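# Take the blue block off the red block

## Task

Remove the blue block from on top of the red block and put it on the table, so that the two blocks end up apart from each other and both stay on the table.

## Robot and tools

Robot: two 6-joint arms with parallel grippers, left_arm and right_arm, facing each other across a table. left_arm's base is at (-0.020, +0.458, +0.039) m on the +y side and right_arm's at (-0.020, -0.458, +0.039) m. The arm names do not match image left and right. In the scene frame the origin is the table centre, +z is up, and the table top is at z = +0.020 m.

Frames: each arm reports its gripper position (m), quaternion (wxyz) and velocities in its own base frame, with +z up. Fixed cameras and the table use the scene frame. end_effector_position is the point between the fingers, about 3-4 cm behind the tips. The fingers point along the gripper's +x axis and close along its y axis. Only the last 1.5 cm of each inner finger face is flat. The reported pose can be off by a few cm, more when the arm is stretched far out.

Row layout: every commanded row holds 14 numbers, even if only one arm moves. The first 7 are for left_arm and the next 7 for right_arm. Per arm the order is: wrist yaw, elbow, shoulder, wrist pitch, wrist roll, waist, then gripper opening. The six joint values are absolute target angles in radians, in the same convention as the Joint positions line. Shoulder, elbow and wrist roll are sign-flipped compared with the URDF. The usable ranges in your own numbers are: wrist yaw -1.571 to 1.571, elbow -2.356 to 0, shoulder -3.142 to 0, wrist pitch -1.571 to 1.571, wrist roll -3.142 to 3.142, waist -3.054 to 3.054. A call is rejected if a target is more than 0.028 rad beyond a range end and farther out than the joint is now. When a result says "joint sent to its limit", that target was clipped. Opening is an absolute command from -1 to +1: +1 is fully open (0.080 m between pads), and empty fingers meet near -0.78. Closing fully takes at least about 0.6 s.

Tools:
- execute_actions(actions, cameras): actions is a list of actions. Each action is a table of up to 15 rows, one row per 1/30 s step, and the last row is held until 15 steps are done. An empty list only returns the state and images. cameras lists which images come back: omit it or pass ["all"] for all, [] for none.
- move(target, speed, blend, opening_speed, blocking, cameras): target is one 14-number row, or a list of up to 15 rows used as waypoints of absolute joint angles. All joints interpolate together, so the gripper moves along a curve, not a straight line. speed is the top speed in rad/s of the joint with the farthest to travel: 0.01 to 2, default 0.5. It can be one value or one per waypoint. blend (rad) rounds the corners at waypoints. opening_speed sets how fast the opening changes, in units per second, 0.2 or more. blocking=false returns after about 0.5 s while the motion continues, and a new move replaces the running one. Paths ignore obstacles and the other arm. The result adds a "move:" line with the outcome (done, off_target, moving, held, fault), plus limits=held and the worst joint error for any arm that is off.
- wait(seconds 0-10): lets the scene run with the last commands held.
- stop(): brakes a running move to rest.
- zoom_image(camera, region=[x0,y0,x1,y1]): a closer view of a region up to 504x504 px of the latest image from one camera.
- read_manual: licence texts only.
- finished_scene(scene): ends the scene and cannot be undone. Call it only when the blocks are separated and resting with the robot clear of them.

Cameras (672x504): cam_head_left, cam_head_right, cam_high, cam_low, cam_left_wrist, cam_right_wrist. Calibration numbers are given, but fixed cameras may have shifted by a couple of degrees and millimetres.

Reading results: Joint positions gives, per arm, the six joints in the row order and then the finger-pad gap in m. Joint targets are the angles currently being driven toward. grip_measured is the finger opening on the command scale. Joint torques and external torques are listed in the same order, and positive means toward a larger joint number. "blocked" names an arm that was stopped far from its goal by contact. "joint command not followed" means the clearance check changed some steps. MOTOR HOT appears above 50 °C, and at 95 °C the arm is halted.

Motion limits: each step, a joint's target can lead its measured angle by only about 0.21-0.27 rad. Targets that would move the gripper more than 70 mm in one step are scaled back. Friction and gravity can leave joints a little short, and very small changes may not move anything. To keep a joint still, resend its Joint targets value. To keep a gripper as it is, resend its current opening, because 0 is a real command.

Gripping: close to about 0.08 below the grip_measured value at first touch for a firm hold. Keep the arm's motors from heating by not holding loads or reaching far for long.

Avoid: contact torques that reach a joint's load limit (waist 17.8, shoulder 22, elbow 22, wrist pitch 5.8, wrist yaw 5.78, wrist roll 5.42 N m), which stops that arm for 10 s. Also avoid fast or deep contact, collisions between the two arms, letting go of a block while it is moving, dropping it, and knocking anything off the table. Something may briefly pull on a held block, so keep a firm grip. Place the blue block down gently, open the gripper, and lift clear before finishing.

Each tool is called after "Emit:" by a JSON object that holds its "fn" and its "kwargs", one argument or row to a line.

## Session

Emit:
{"fn": "execute_actions", "kwargs": {
  "actions": []
}}

Emit:
{"fn": "zoom_image", "kwargs": {
  "camera": "cam_head_right",
  "region": [235, 250, 385, 390]
}}

Scene clock: 0.00 s.
left_arm: end_effector_position=(+0.1205, -0.0092, +0.1517) grip_measured=+0.989 end_effector_quat_wxyz=(+0.839, +0.126, +0.528, -0.035) | right_arm: end_effector_position=(+0.3088, -0.3677, +0.2907) grip_measured=+1.000 end_effector_quat_wxyz=(+0.849, +0.038, -0.089, -0.520)
Joint names: [wrist yaw, elbow, shoulder, wrist pitch, wrist roll, waist]
Joint positions: left_arm=[-0.225 -0.749 -0.582 -1.33 0.075 -0.357 0.08] | right_arm=[0.338 -0.988 -1.64 0.77 -0.12 -0.768 0.08]
Joint velocities: within noise
Joint torques (N m): no reading
External joint torques (N m): no reading
Heat: left arm: hottest wrist yaw 35 °C (+0.0 °C/min); right arm: hottest wrist pitch 37 °C (+0.0 °C/min).
Joint targets: left_arm=[-0.225 -0.748 -0.581 -1.330 0.075 -0.357] | right_arm=[0.338 -0.991 -1.636 0.771 -0.120 -0.768]
Tool commands: left_gripper/opening=+0.988879 right_gripper/opening=+1.0
camera_calibration:
cam_left_wrist: T_world_to_cam=[[-0.222594, -0.958073, -0.180411, 0.0557256], [-0.971234, 0.233982, -0.0442412, 0.153077], [0.0845993, 0.165374, -0.982596, 0.219438], [0, 0, 0, 1]] pos_world=[0.142513, -0.0187174, 0.232445]
cam_right_wrist: T_world_to_cam=[[-0.883085, -0.447204, -0.142019, 0.158702], [-0.000775979, 0.304066, -0.952651, 0.40967], [0.469212, -0.841161, -0.268863, -0.303416], [0, 0, 0, 1]] pos_world=[0.282832, -0.308816, 0.331233]

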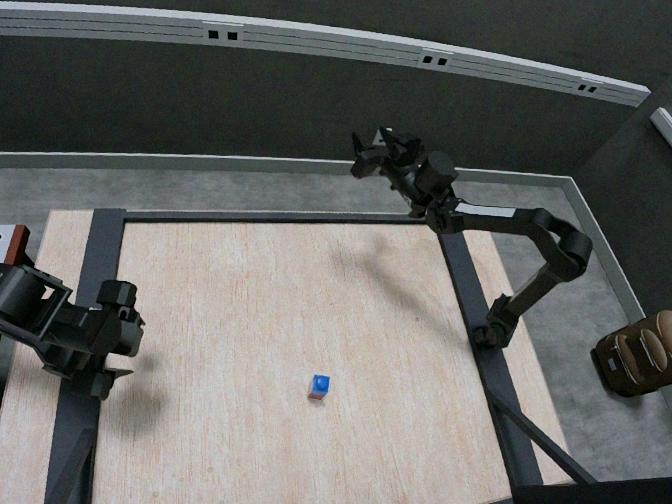

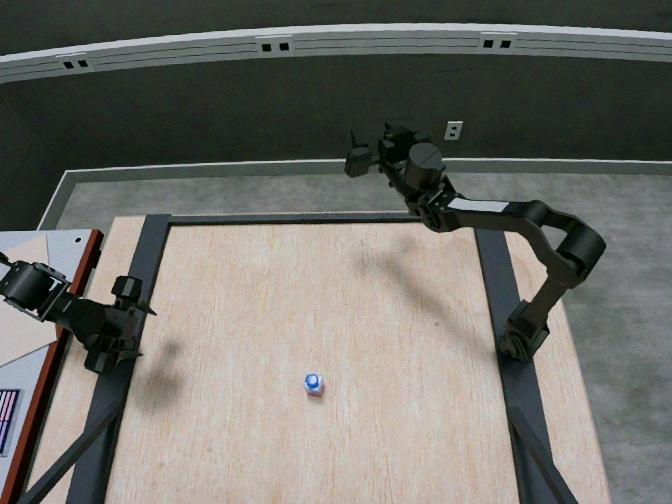

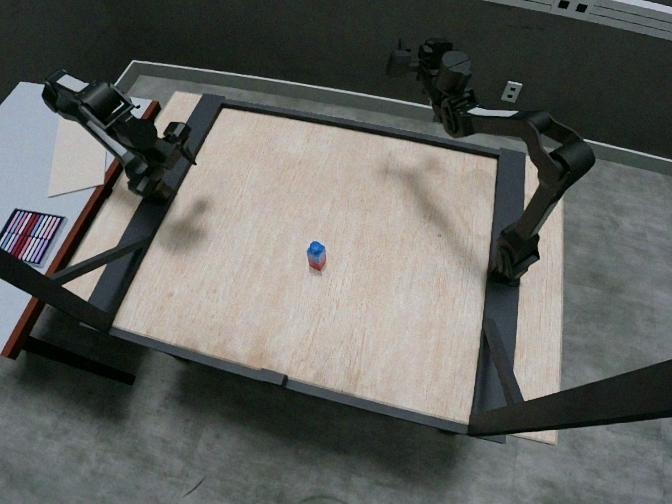

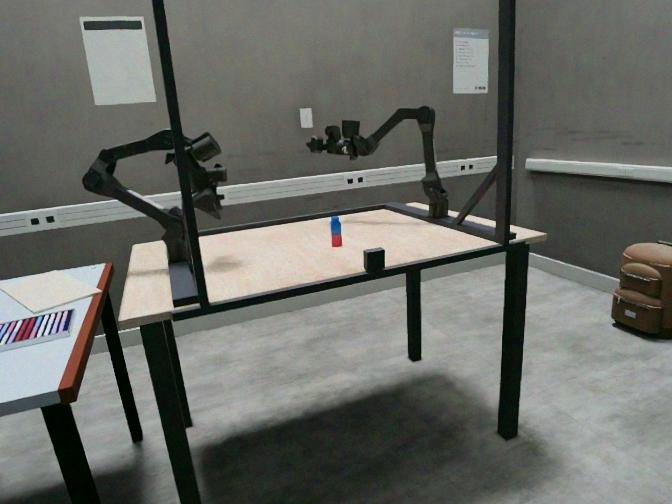

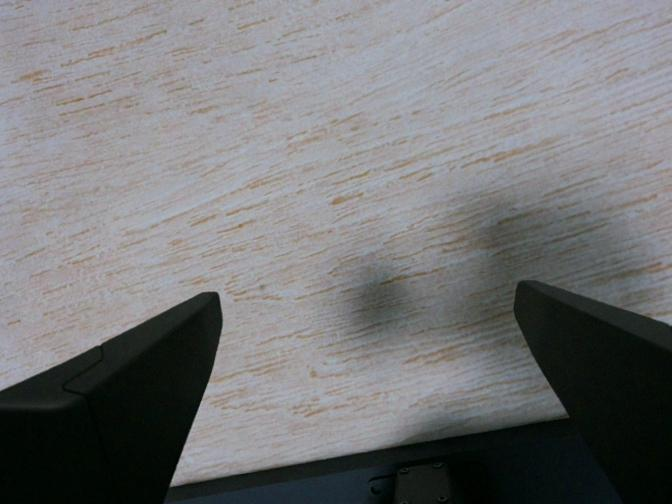

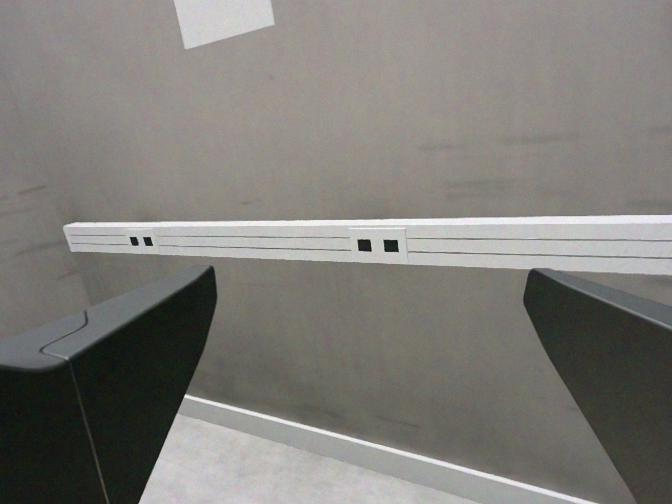

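Scaled by 3.360.

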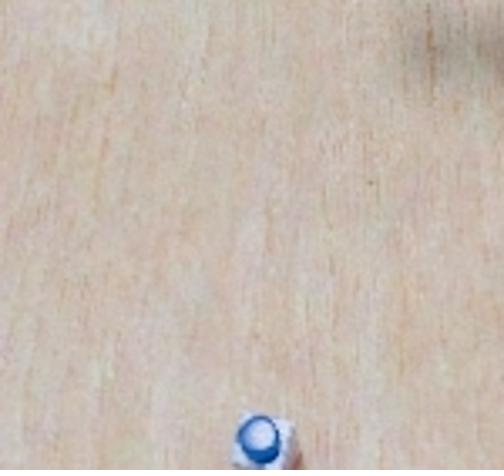

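Emit:
{"fn": "zoom_image", "kwargs": {
  "camera": "cam_head_right",
  "region": [284, 355, 344, 415]
}}

Emit:
{"fn": "zoom_image", "kwargs": {
  "camera": "cam_head_left",
  "region": [290, 355, 350, 415]
}}

Emit:
{"fn": "zoom_image", "kwargs": {
  "camera": "cam_high",
  "region": [287, 225, 347, 285]
}}

Scaled by 8.400.

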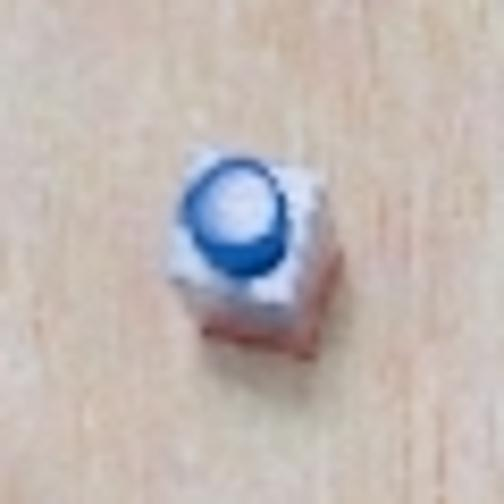

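Scaled by 8.400.

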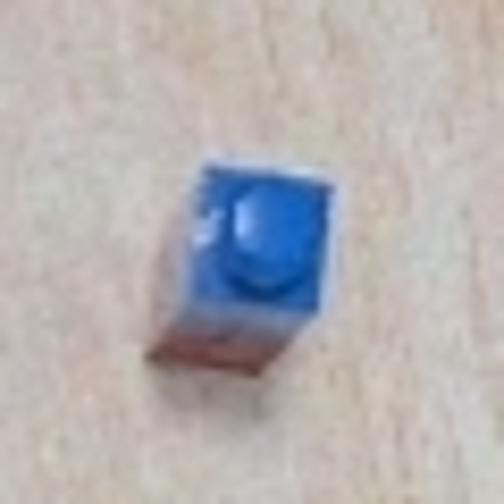

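Scaled by 8.400.

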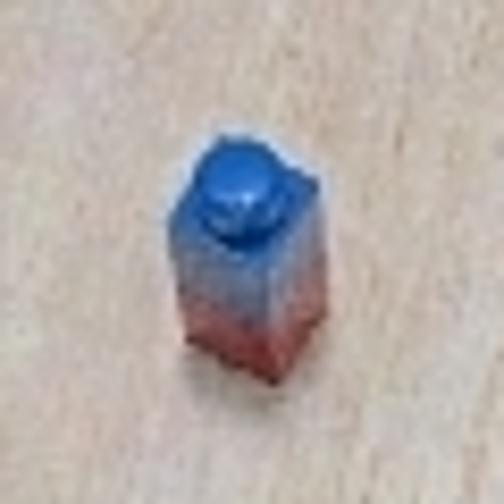

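Emit:
{"fn": "move", "kwargs": {
  "target": [
    [0.0, -0.222, -1.687, 0.942, 0.0, 0.014, 1.0, 0.618, -0.45, -1.30, 0.19, -0.423, 0.497, 1.0],
    [0.0, -0.222, -1.687, 0.942, 0.0, 0.014, 1.0, 0.618, -0.630, -1.725, 0.435, -0.423, 0.497, 1.0]
  ],
  "speed": [1.1, 0.7],
  "blend": [0.06, 0],
  "cameras": ["cam_head_right", "cam_left_wrist", "cam_right_wrist"]
}}

Scene clock: 9.43 s.
left_arm: end_effector_position=(+0.3288, +0.0039, +0.0248) grip_measured=+0.989 end_effector_quat_wxyz=(+0.968, -0.004, +0.250, +0.008) | right_arm: end_effector_position=(+0.3701, +0.1007, +0.0559) grip_measured=+1.000 end_effector_quat_wxyz=(+0.958, +0.027, +0.260, -0.114)
Joint positions: left_arm=[-0.004 -0.231 -1.676 0.94 0.006 0.01 0.08] | right_arm=[0.614 -0.62 -1.718 0.431 -0.418 0.494 0.08]
Joint torques (N m): left_arm=[0.18 -2.9 2.82 2.26 -0.21 0.4] | right_arm=[0.4 -5.83 5.42 1.99 -0.14 0.35]
External joint torques (N m): left_arm=[0.18 0.81 -1.69 0.59 -0.21 0.38] | right_arm=[0.17 -1.07 -0.43 0.62 -0.14 0.39]
Joint targets: left_arm=[0.000 -0.222 -1.687 0.942 0.000 0.014] | right_arm=[0.618 -0.630 -1.725 0.435 -0.423 0.497]
move: done
camera_calibration:
cam_left_wrist: T_world_to_cam=[[-0.00438511, -0.999784, -0.0202948, 0.0162215], [-0.774345, 0.0162366, -0.632555, 0.297384], [0.632749, 0.0129413, -0.774249, -0.109865], [0, 0, 0, 1]]
cam_right_wrist: T_world_to_cam=[[-0.231611, -0.972461, 0.026006, 0.191292], [-0.775152, 0.168333, -0.608936, 0.324664], [0.587788, -0.161195, -0.792793, -0.0842792], [0, 0, 0, 1]]
Images, in order: cam_head_right, cam_left_wrist, cam_right_wrist.

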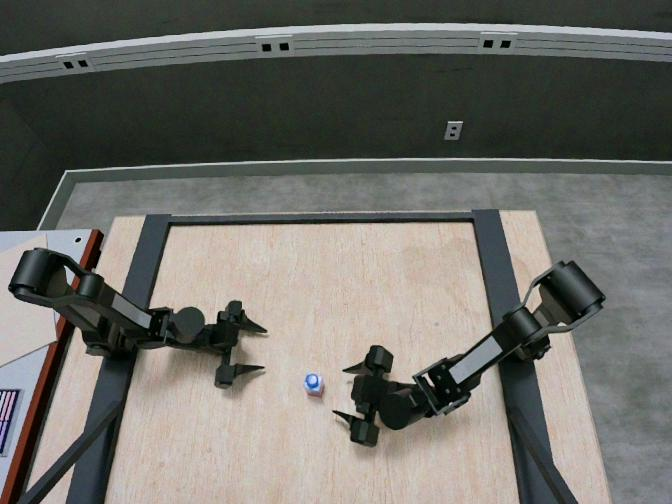

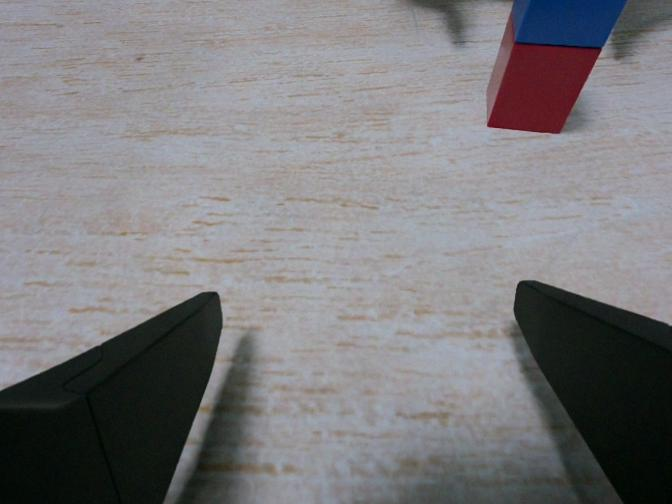

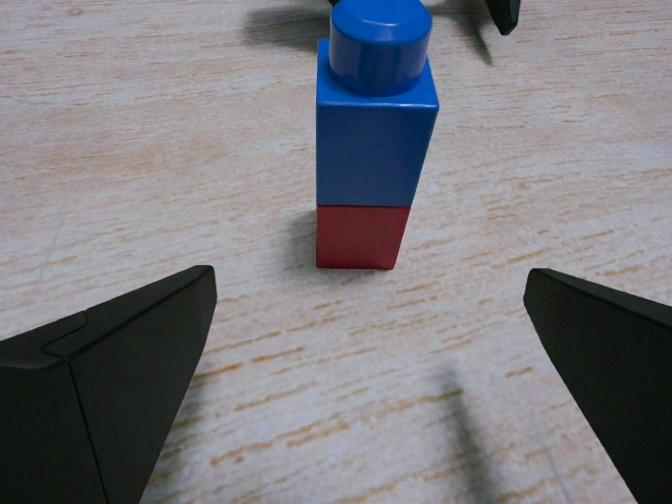

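Emit:
{"fn": "move", "kwargs": {
  "target": [
    [0.0, -0.222, -1.687, 0.942, 0.0, 0.014, 1.0, 0.529, -0.853, -1.894, 0.423, -0.344, 0.360, 1.0],
    [0.0, -0.222, -1.687, 0.942, 0.0, 0.014, 1.0, 0.529, -0.853, -1.894, 0.423, -0.344, 0.360, -0.2]
  ],
  "speed": 0.4,
  "opening_speed": 1.2,
  "cameras": ["cam_left_wrist", "cam_right_wrist"]
}}

Scene clock: 14.67 s.
left_arm: end_effector_position=(+0.3287, +0.0039, +0.0247) grip_measured=+0.989 end_effector_quat_wxyz=(+0.968, -0.004, +0.250, +0.008) | right_arm: end_effector_position=(+0.4364, +0.0836, +0.0583) grip_measured=-0.110 end_effector_quat_wxyz=(+0.957, +0.035, +0.257, -0.127)
Joint positions: left_arm=[-0.004 -0.23 -1.676 0.94 0.006 0.01 0.08] | right_arm=[0.531 -0.843 -1.886 0.424 -0.349 0.362 0.03]
Joint torques (N m): left_arm=[0.16 -2.9 2.81 2.23 -0.19 0.42] | right_arm=[0.16 -6.21 6.91 1.73 0.21 -0.12]
External joint torques (N m): left_arm=[0.16 0.84 -1.72 0.55 -0.19 0.41] | right_arm=[-0.04 -1.24 -0.32 0.32 0.21 -0.12]
Joint targets: left_arm=[0.000 -0.222 -1.687 0.942 0.000 0.014] | right_arm=[0.529 -0.853 -1.894 0.423 -0.344 0.360]
move: done
camera_calibration:
cam_left_wrist: T_world_to_cam=[[-0.00438511, -0.999784, -0.0202948, 0.0162196], [-0.774345, 0.0162366, -0.632555, 0.297293], [0.632749, 0.0129413, -0.774249, -0.109835], [0, 0, 0, 1]]
cam_right_wrist: T_world_to_cam=[[-0.261104, -0.965141, 0.0180963, 0.202772], [-0.765354, 0.195557, -0.613181, 0.374093], [0.588267, -0.173954, -0.789735, -0.123509], [0, 0, 0, 1]]
Images, in order: cam_left_wrist, cam_right_wrist.

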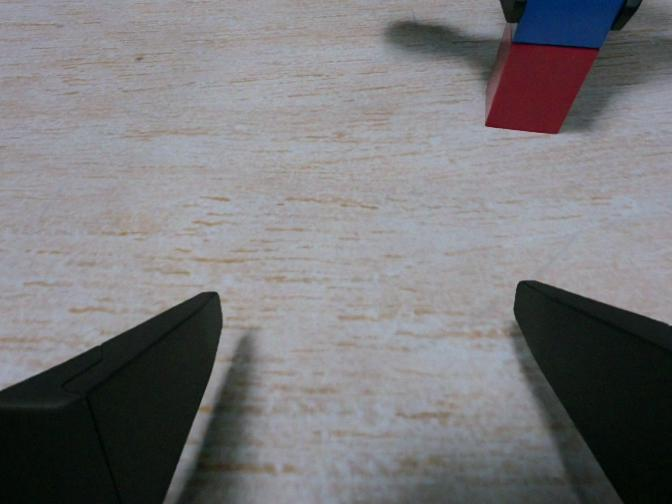

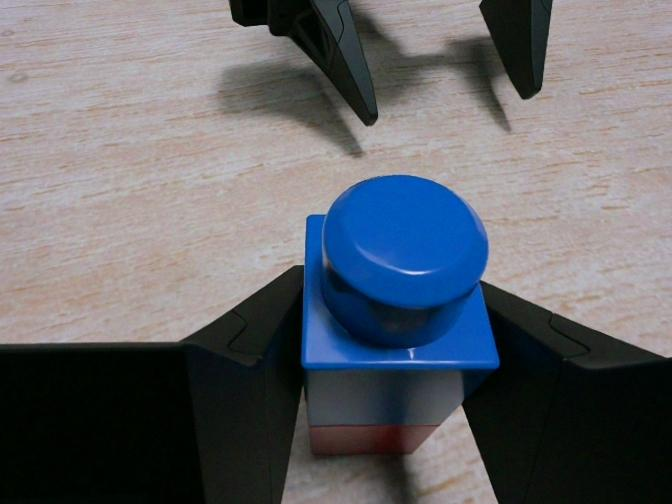

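Emit:
{"fn": "move", "kwargs": {
  "target": [
    [0.0, -0.222, -1.687, 0.942, 0.0, 0.014, 1.0, 0.529, -0.880, -1.836, 0.3385, -0.344, 0.360, -0.2],
    [0.0, -0.222, -1.687, 0.942, 0.0, 0.014, 1.0, 0, -0.729, -1.773, 0.521, 0, 0, -0.2],
    [0.0, -0.222, -1.687, 0.942, 0.0, 0.014, 1.0, 0, -0.711, -1.823, 0.589, 0, 0, -0.2]
  ],
  "speed": [0.3, 0.7, 0.15],
  "blend": [0.03, 0, 0],
  "cameras": ["cam_left_wrist", "cam_right_wrist"]
}}

Emit:
{"fn": "zoom_image", "kwargs": {
  "camera": "cam_left_wrist",
  "region": [270, 0, 440, 160]
}}

Scene clock: 18.93 s.
left_arm: end_effector_position=(+0.3287, +0.0039, +0.0247) grip_measured=+0.989 end_effector_quat_wxyz=(+0.968, -0.004, +0.250, +0.008) | right_arm: end_effector_position=(+0.4381, +0.0003, +0.0599) grip_measured=-0.110 end_effector_quat_wxyz=(+0.967, +0.002, +0.256, -0.001)
Joint positions: left_arm=[-0.004 -0.23 -1.676 0.94 0.006 0.01 0.08] | right_arm=[0.003 -0.715 -1.817 0.584 -0.005 0.002 0.03]
Joint torques (N m): left_arm=[0.16 -2.96 2.82 2.21 -0.22 0.21] | right_arm=[-0.08 -4.52 6.67 2.28 0.19 -0.04]
External joint torques (N m): left_arm=[0.16 0.73 -1.69 0.55 -0.21 0.2] | right_arm=[-0.09 0.5 -0.09 0.69 0.19 -0.03]
Joint targets: left_arm=[0.000 -0.222 -1.687 0.942 0.000 0.014] | right_arm=[0.000 -0.711 -1.823 0.589 0.000 0.000]
move: done
camera_calibration:
cam_left_wrist: T_world_to_cam=[[-0.00438511, -0.999784, -0.0202948, 0.0162196], [-0.774345, 0.0162366, -0.632555, 0.297293], [0.632749, 0.0129413, -0.774249, -0.109835], [0, 0, 0, 1]]
cam_right_wrist: T_world_to_cam=[[-0.00328619, -0.999853, 0.0168098, 0.00984634], [-0.786047, -0.00780846, -0.618118, 0.402043], [0.618159, -0.0152445, -0.785906, -0.151045], [0, 0, 0, 1]]
Images, in order: cam_left_wrist, cam_right_wrist.

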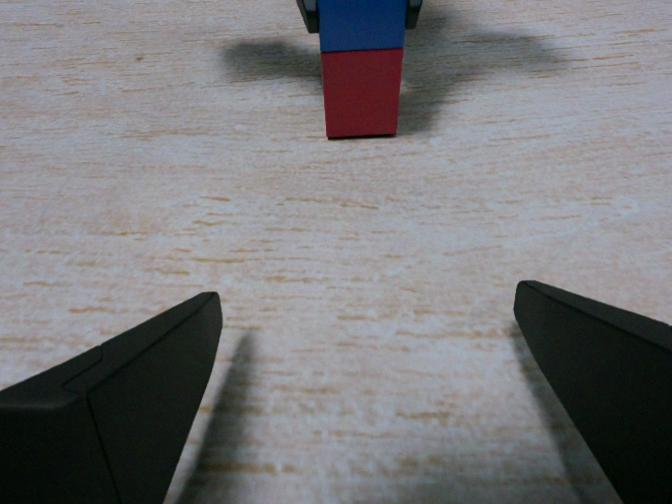

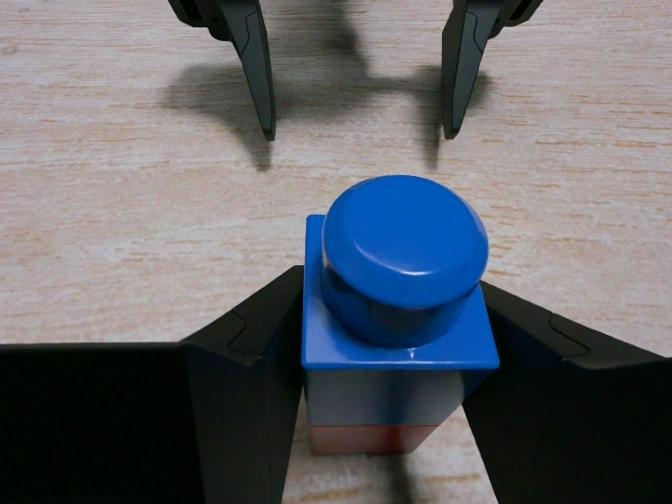

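Scaled by 2.965.

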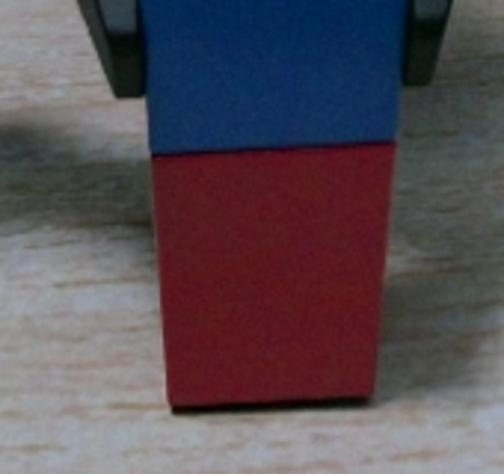

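Emit:
{"fn": "move", "kwargs": {
  "target": [
    [0.0, -0.759, -2.007, 0.725, 0.0, 0.008, 1.0, 0, -0.7085, -1.830, 0.598, 0, 0, -0.2],
    [0.0, -0.759, -2.007, 0.725, 0.0, 0.008, -0.21, 0, -0.7085, -1.830, 0.598, 0, 0, -0.2],
    [0.0, -0.759, -2.007, 0.725, 0.0, 0.008, -0.21, 0, -0.7785, -1.683, 0.3805, 0, 0, -0.2]
  ],
  "speed": [0.5, 0.5, 0.2],
  "opening_speed": 1.2,
  "cameras": ["cam_low", "cam_left_wrist", "cam_right_wrist"]
}}

Scene clock: 25.87 s.
left_arm: end_effector_position=(+0.4579, +0.0034, +0.0277) grip_measured=-0.130 end_effector_quat_wxyz=(+0.968, -0.003, +0.250, +0.004) | right_arm: end_effector_position=(+0.4343, -0.0006, +0.0920) grip_measured=-0.110 end_effector_quat_wxyz=(+0.963, +0.001, +0.270, -0.002)
Joint positions: left_arm=[0.001 -0.765 -1.994 0.724 0.005 0.008 0.029] | right_arm=[0.003 -0.768 -1.696 0.381 -0.004 0 0.03]
Joint torques (N m): left_arm=[0.01 -4.07 5.91 2.2 -0.17 0.15] | right_arm=[-0.1 -6.78 8.49 1.9 0.17 0.04]
External joint torques (N m): left_arm=[0.01 0.61 -1.94 0.55 -0.17 0.15] | right_arm=[-0.1 -1.2 2.01 0.33 0.17 0.04]
Joint targets: left_arm=[0.000 -0.759 -2.007 0.725 0.000 0.008] | right_arm=[0.000 -0.779 -1.683 0.381 0.000 0.000]
move: done
camera_calibration:
cam_left_wrist: T_world_to_cam=[[-0.0113803, -0.999763, -0.0185606, 0.0194929], [-0.774207, 0.020557, -0.632598, 0.399182], [0.63283, 0.00717062, -0.774258, -0.189248], [0, 0, 0, 1]]
cam_right_wrist: T_world_to_cam=[[-0.00412219, -0.999831, 0.0179182, 0.00872105], [-0.803192, -0.00736378, -0.595675, 0.424347], [0.595707, -0.0168472, -0.803025, -0.112186], [0, 0, 0, 1]]
Images, in order: cam_low, cam_left_wrist, cam_right_wrist.

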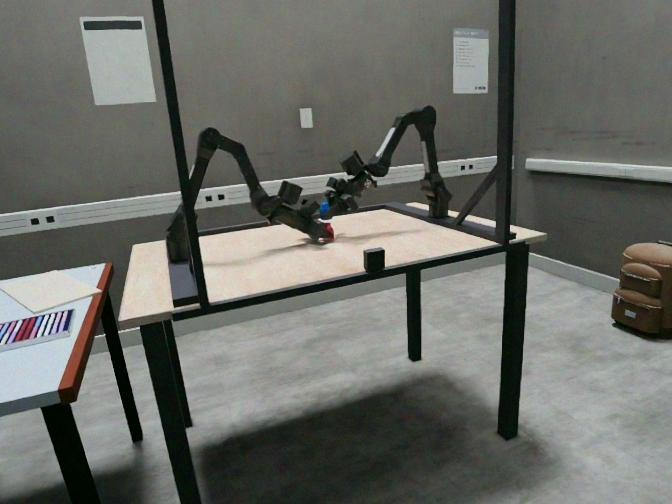

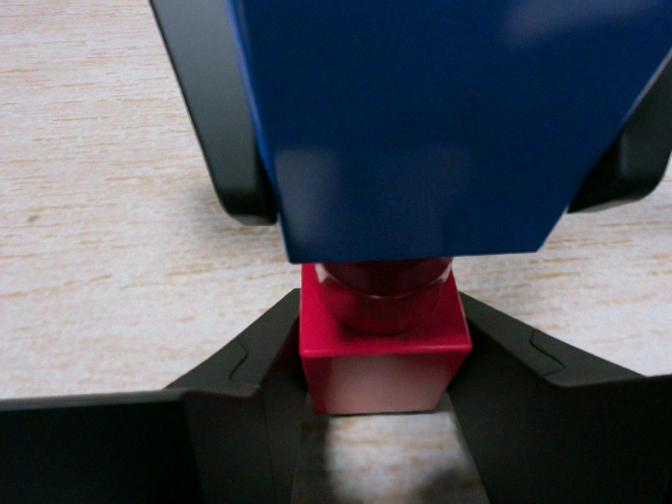

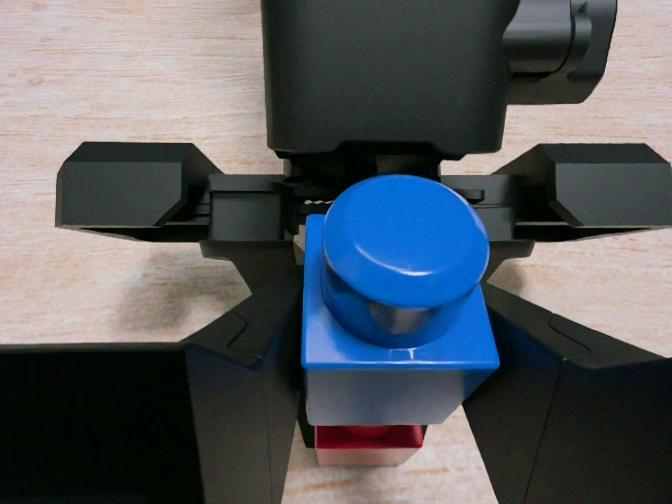

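Emit:
{"fn": "move", "kwargs": {
  "target": [
    [0.0, -0.756, -2.028, 0.749, 0.0, 0.008, -0.21, 0, -0.365, -1.180, 0.292, 0, 0, -0.2],
    [0.0, -0.756, -2.028, 0.749, 0.0, 0.008, -0.21, 0, -0.2005, -1.694, 0.970, 0, 0, -0.2]
  ],
  "speed": [0.7, 0.5],
  "blend": [0.05, 0],
  "cameras": ["cam_left_wrist", "cam_right_wrist"]
}}

Emit:
{"fn": "zoom_image", "kwargs": {
  "camera": "cam_left_wrist",
  "region": [250, 0, 450, 160]
}}

Emit:
{"fn": "zoom_image", "kwargs": {
  "camera": "cam_right_wrist",
  "region": [260, 0, 460, 160]
}}

Scene clock: 30.33 s.
left_arm: end_effector_position=(+0.4589, +0.0034, +0.0241) grip_measured=-0.130 end_effector_quat_wxyz=(+0.969, -0.003, +0.248, +0.004) | right_arm: end_effector_position=(+0.3215, -0.0005, +0.0186) grip_measured=-0.110 end_effector_quat_wxyz=(+0.967, +0.001, +0.256, -0.002)
Joint positions: left_arm=[0.001 -0.765 -2.012 0.746 0.005 0.008 0.029] | right_arm=[0.003 -0.204 -1.689 0.966 -0.004 0 0.03]
Joint torques (N m): left_arm=[-0.01 -3.68 5.74 2.27 -0.18 0.07] | right_arm=[-0.08 -2.78 3.78 2.25 0.17 -0.04]
External joint torques (N m): left_arm=[0 1 -2.27 0.59 -0.17 0.01] | right_arm=[-0.09 0.47 -0.33 0.7 0.17 -0.03]
Joint targets: left_arm=[0.000 -0.756 -2.028 0.749 0.000 0.008] | right_arm=[0.000 -0.201 -1.694 0.970 0.000 0.000]
move: done
camera_calibration:
cam_left_wrist: T_world_to_cam=[[-0.0112951, -0.999762, -0.0186475, 0.0194069], [-0.771304, 0.0205792, -0.636135, 0.396388], [0.636367, 0.00719769, -0.771353, -0.194396], [0, 0, 0, 1]]
cam_right_wrist: T_world_to_cam=[[-0.00461963, -0.999831, 0.0178054, 0.00976937], [-0.786294, -0.00736919, -0.617808, 0.284938], [0.617835, -0.0168543, -0.786127, -0.111324], [0, 0, 0, 1]]
Images, in order: cam_left_wrist, cam_right_wrist.

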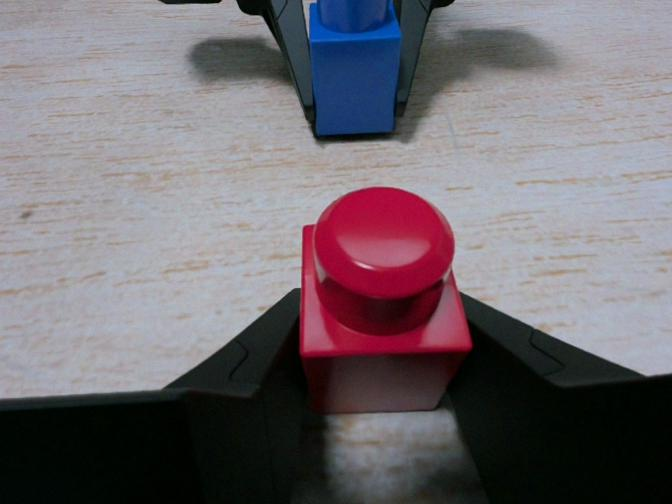

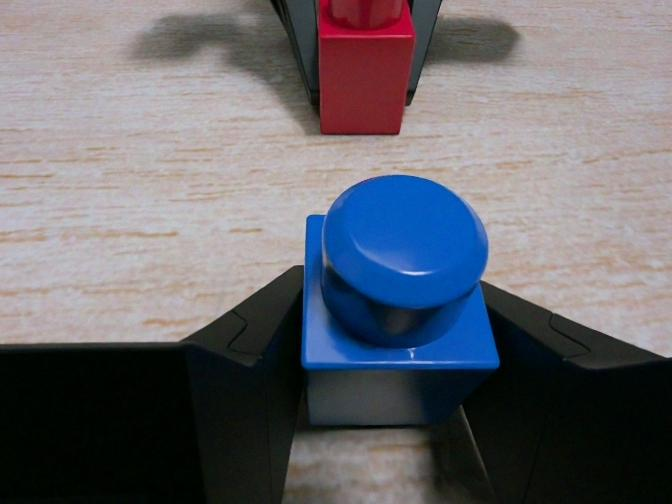

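Scaled by 2.520.

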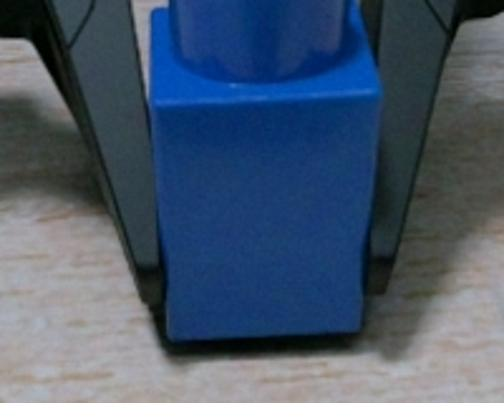

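Scaled by 2.520.

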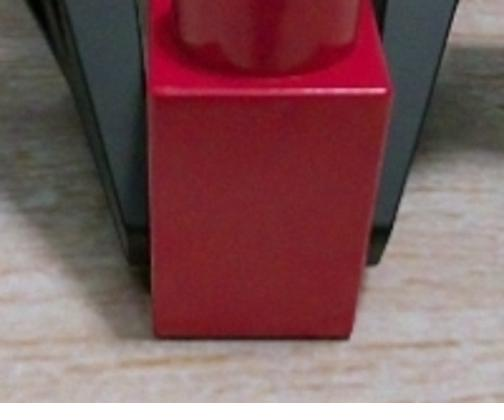

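Emit:
{"fn": "move", "kwargs": {
  "target": [
    [0.0, -0.756, -2.028, 0.749, 0.0, 0.008, -0.21, 0, -0.197, -1.725, 1.005, 0, 0, -0.2],
    [0.0, -0.756, -2.028, 0.749, 0.0, 0.008, 0.6, 0, -0.197, -1.725, 1.005, 0, 0, 0.6],
    [0.0, -0.222, -1.687, 0.942, 0.0, 0.008, 0.6, 0, -0.365, -1.180, 0.292, 0, 0, 0.6]
  ],
  "speed": [0.08, 0.5, 0.8],
  "opening_speed": 1.2,
  "cameras": ["cam_low", "cam_left_wrist", "cam_right_wrist"]
}}

Scene clock: 34.67 s.
left_arm: end_effector_position=(+0.3271, +0.0024, +0.0183) grip_measured=+0.597 end_effector_quat_wxyz=(+0.966, -0.004, +0.260, +0.004) | right_arm: end_effector_position=(+0.3176, -0.0005, +0.0948) grip_measured=+0.597 end_effector_quat_wxyz=(+0.964, +0.001, +0.267, -0.002)
Joint positions: left_arm=[0.001 -0.231 -1.697 0.94 0.005 0.008 0.062] | right_arm=[0.003 -0.355 -1.189 0.293 -0.004 0 0.062]
Joint torques (N m): left_arm=[0 -2.86 5.14 2.24 -0.17 0.13] | right_arm=[-0.1 -7.06 4.51 1.81 0.18 0]
External joint torques (N m): left_arm=[0 0.73 0.58 0.58 -0.17 0.11] | right_arm=[-0.1 -1.19 1.36 0.24 0.18 0.01]
Joint targets: left_arm=[0.000 -0.222 -1.687 0.942 0.000 0.008] | right_arm=[0.000 -0.365 -1.180 0.292 0.000 0.000]
move: done
camera_calibration:
cam_left_wrist: T_world_to_cam=[[-0.0117655, -0.999766, -0.0181573, 0.0169465], [-0.787308, 0.0204567, -0.61622, 0.295932], [0.616447, 0.00704525, -0.787365, -0.108184], [0, 0, 0, 1]]
cam_right_wrist: T_world_to_cam=[[-0.004211, -0.999831, 0.0178991, 0.00825743], [-0.800228, -0.00736473, -0.599651, 0.331681], [0.599682, -0.0168485, -0.800061, -0.0419547], [0, 0, 0, 1]]
Images, in order: cam_low, cam_left_wrist, cam_right_wrist.

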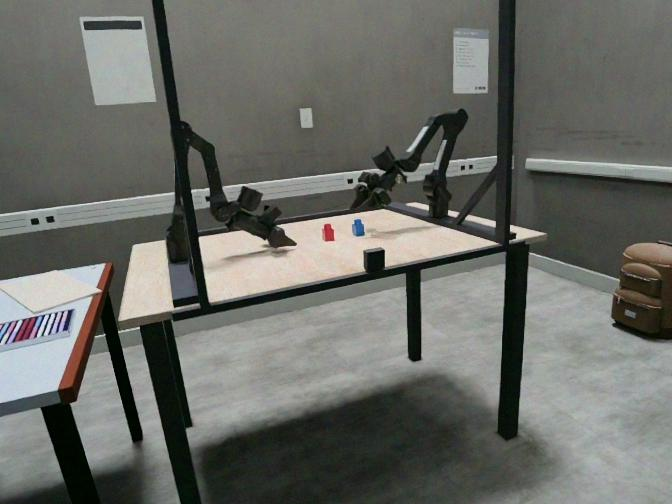

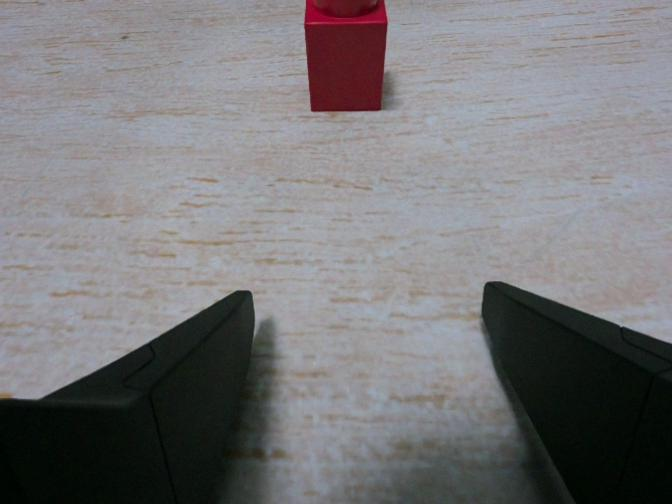

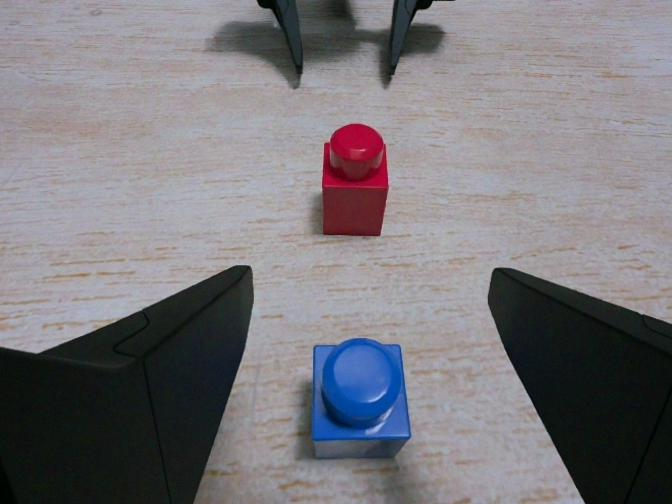

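Emit:
{"fn": "finished_scene", "kwargs": {
  "scene": 3
}}

The scene is finished: the task was done.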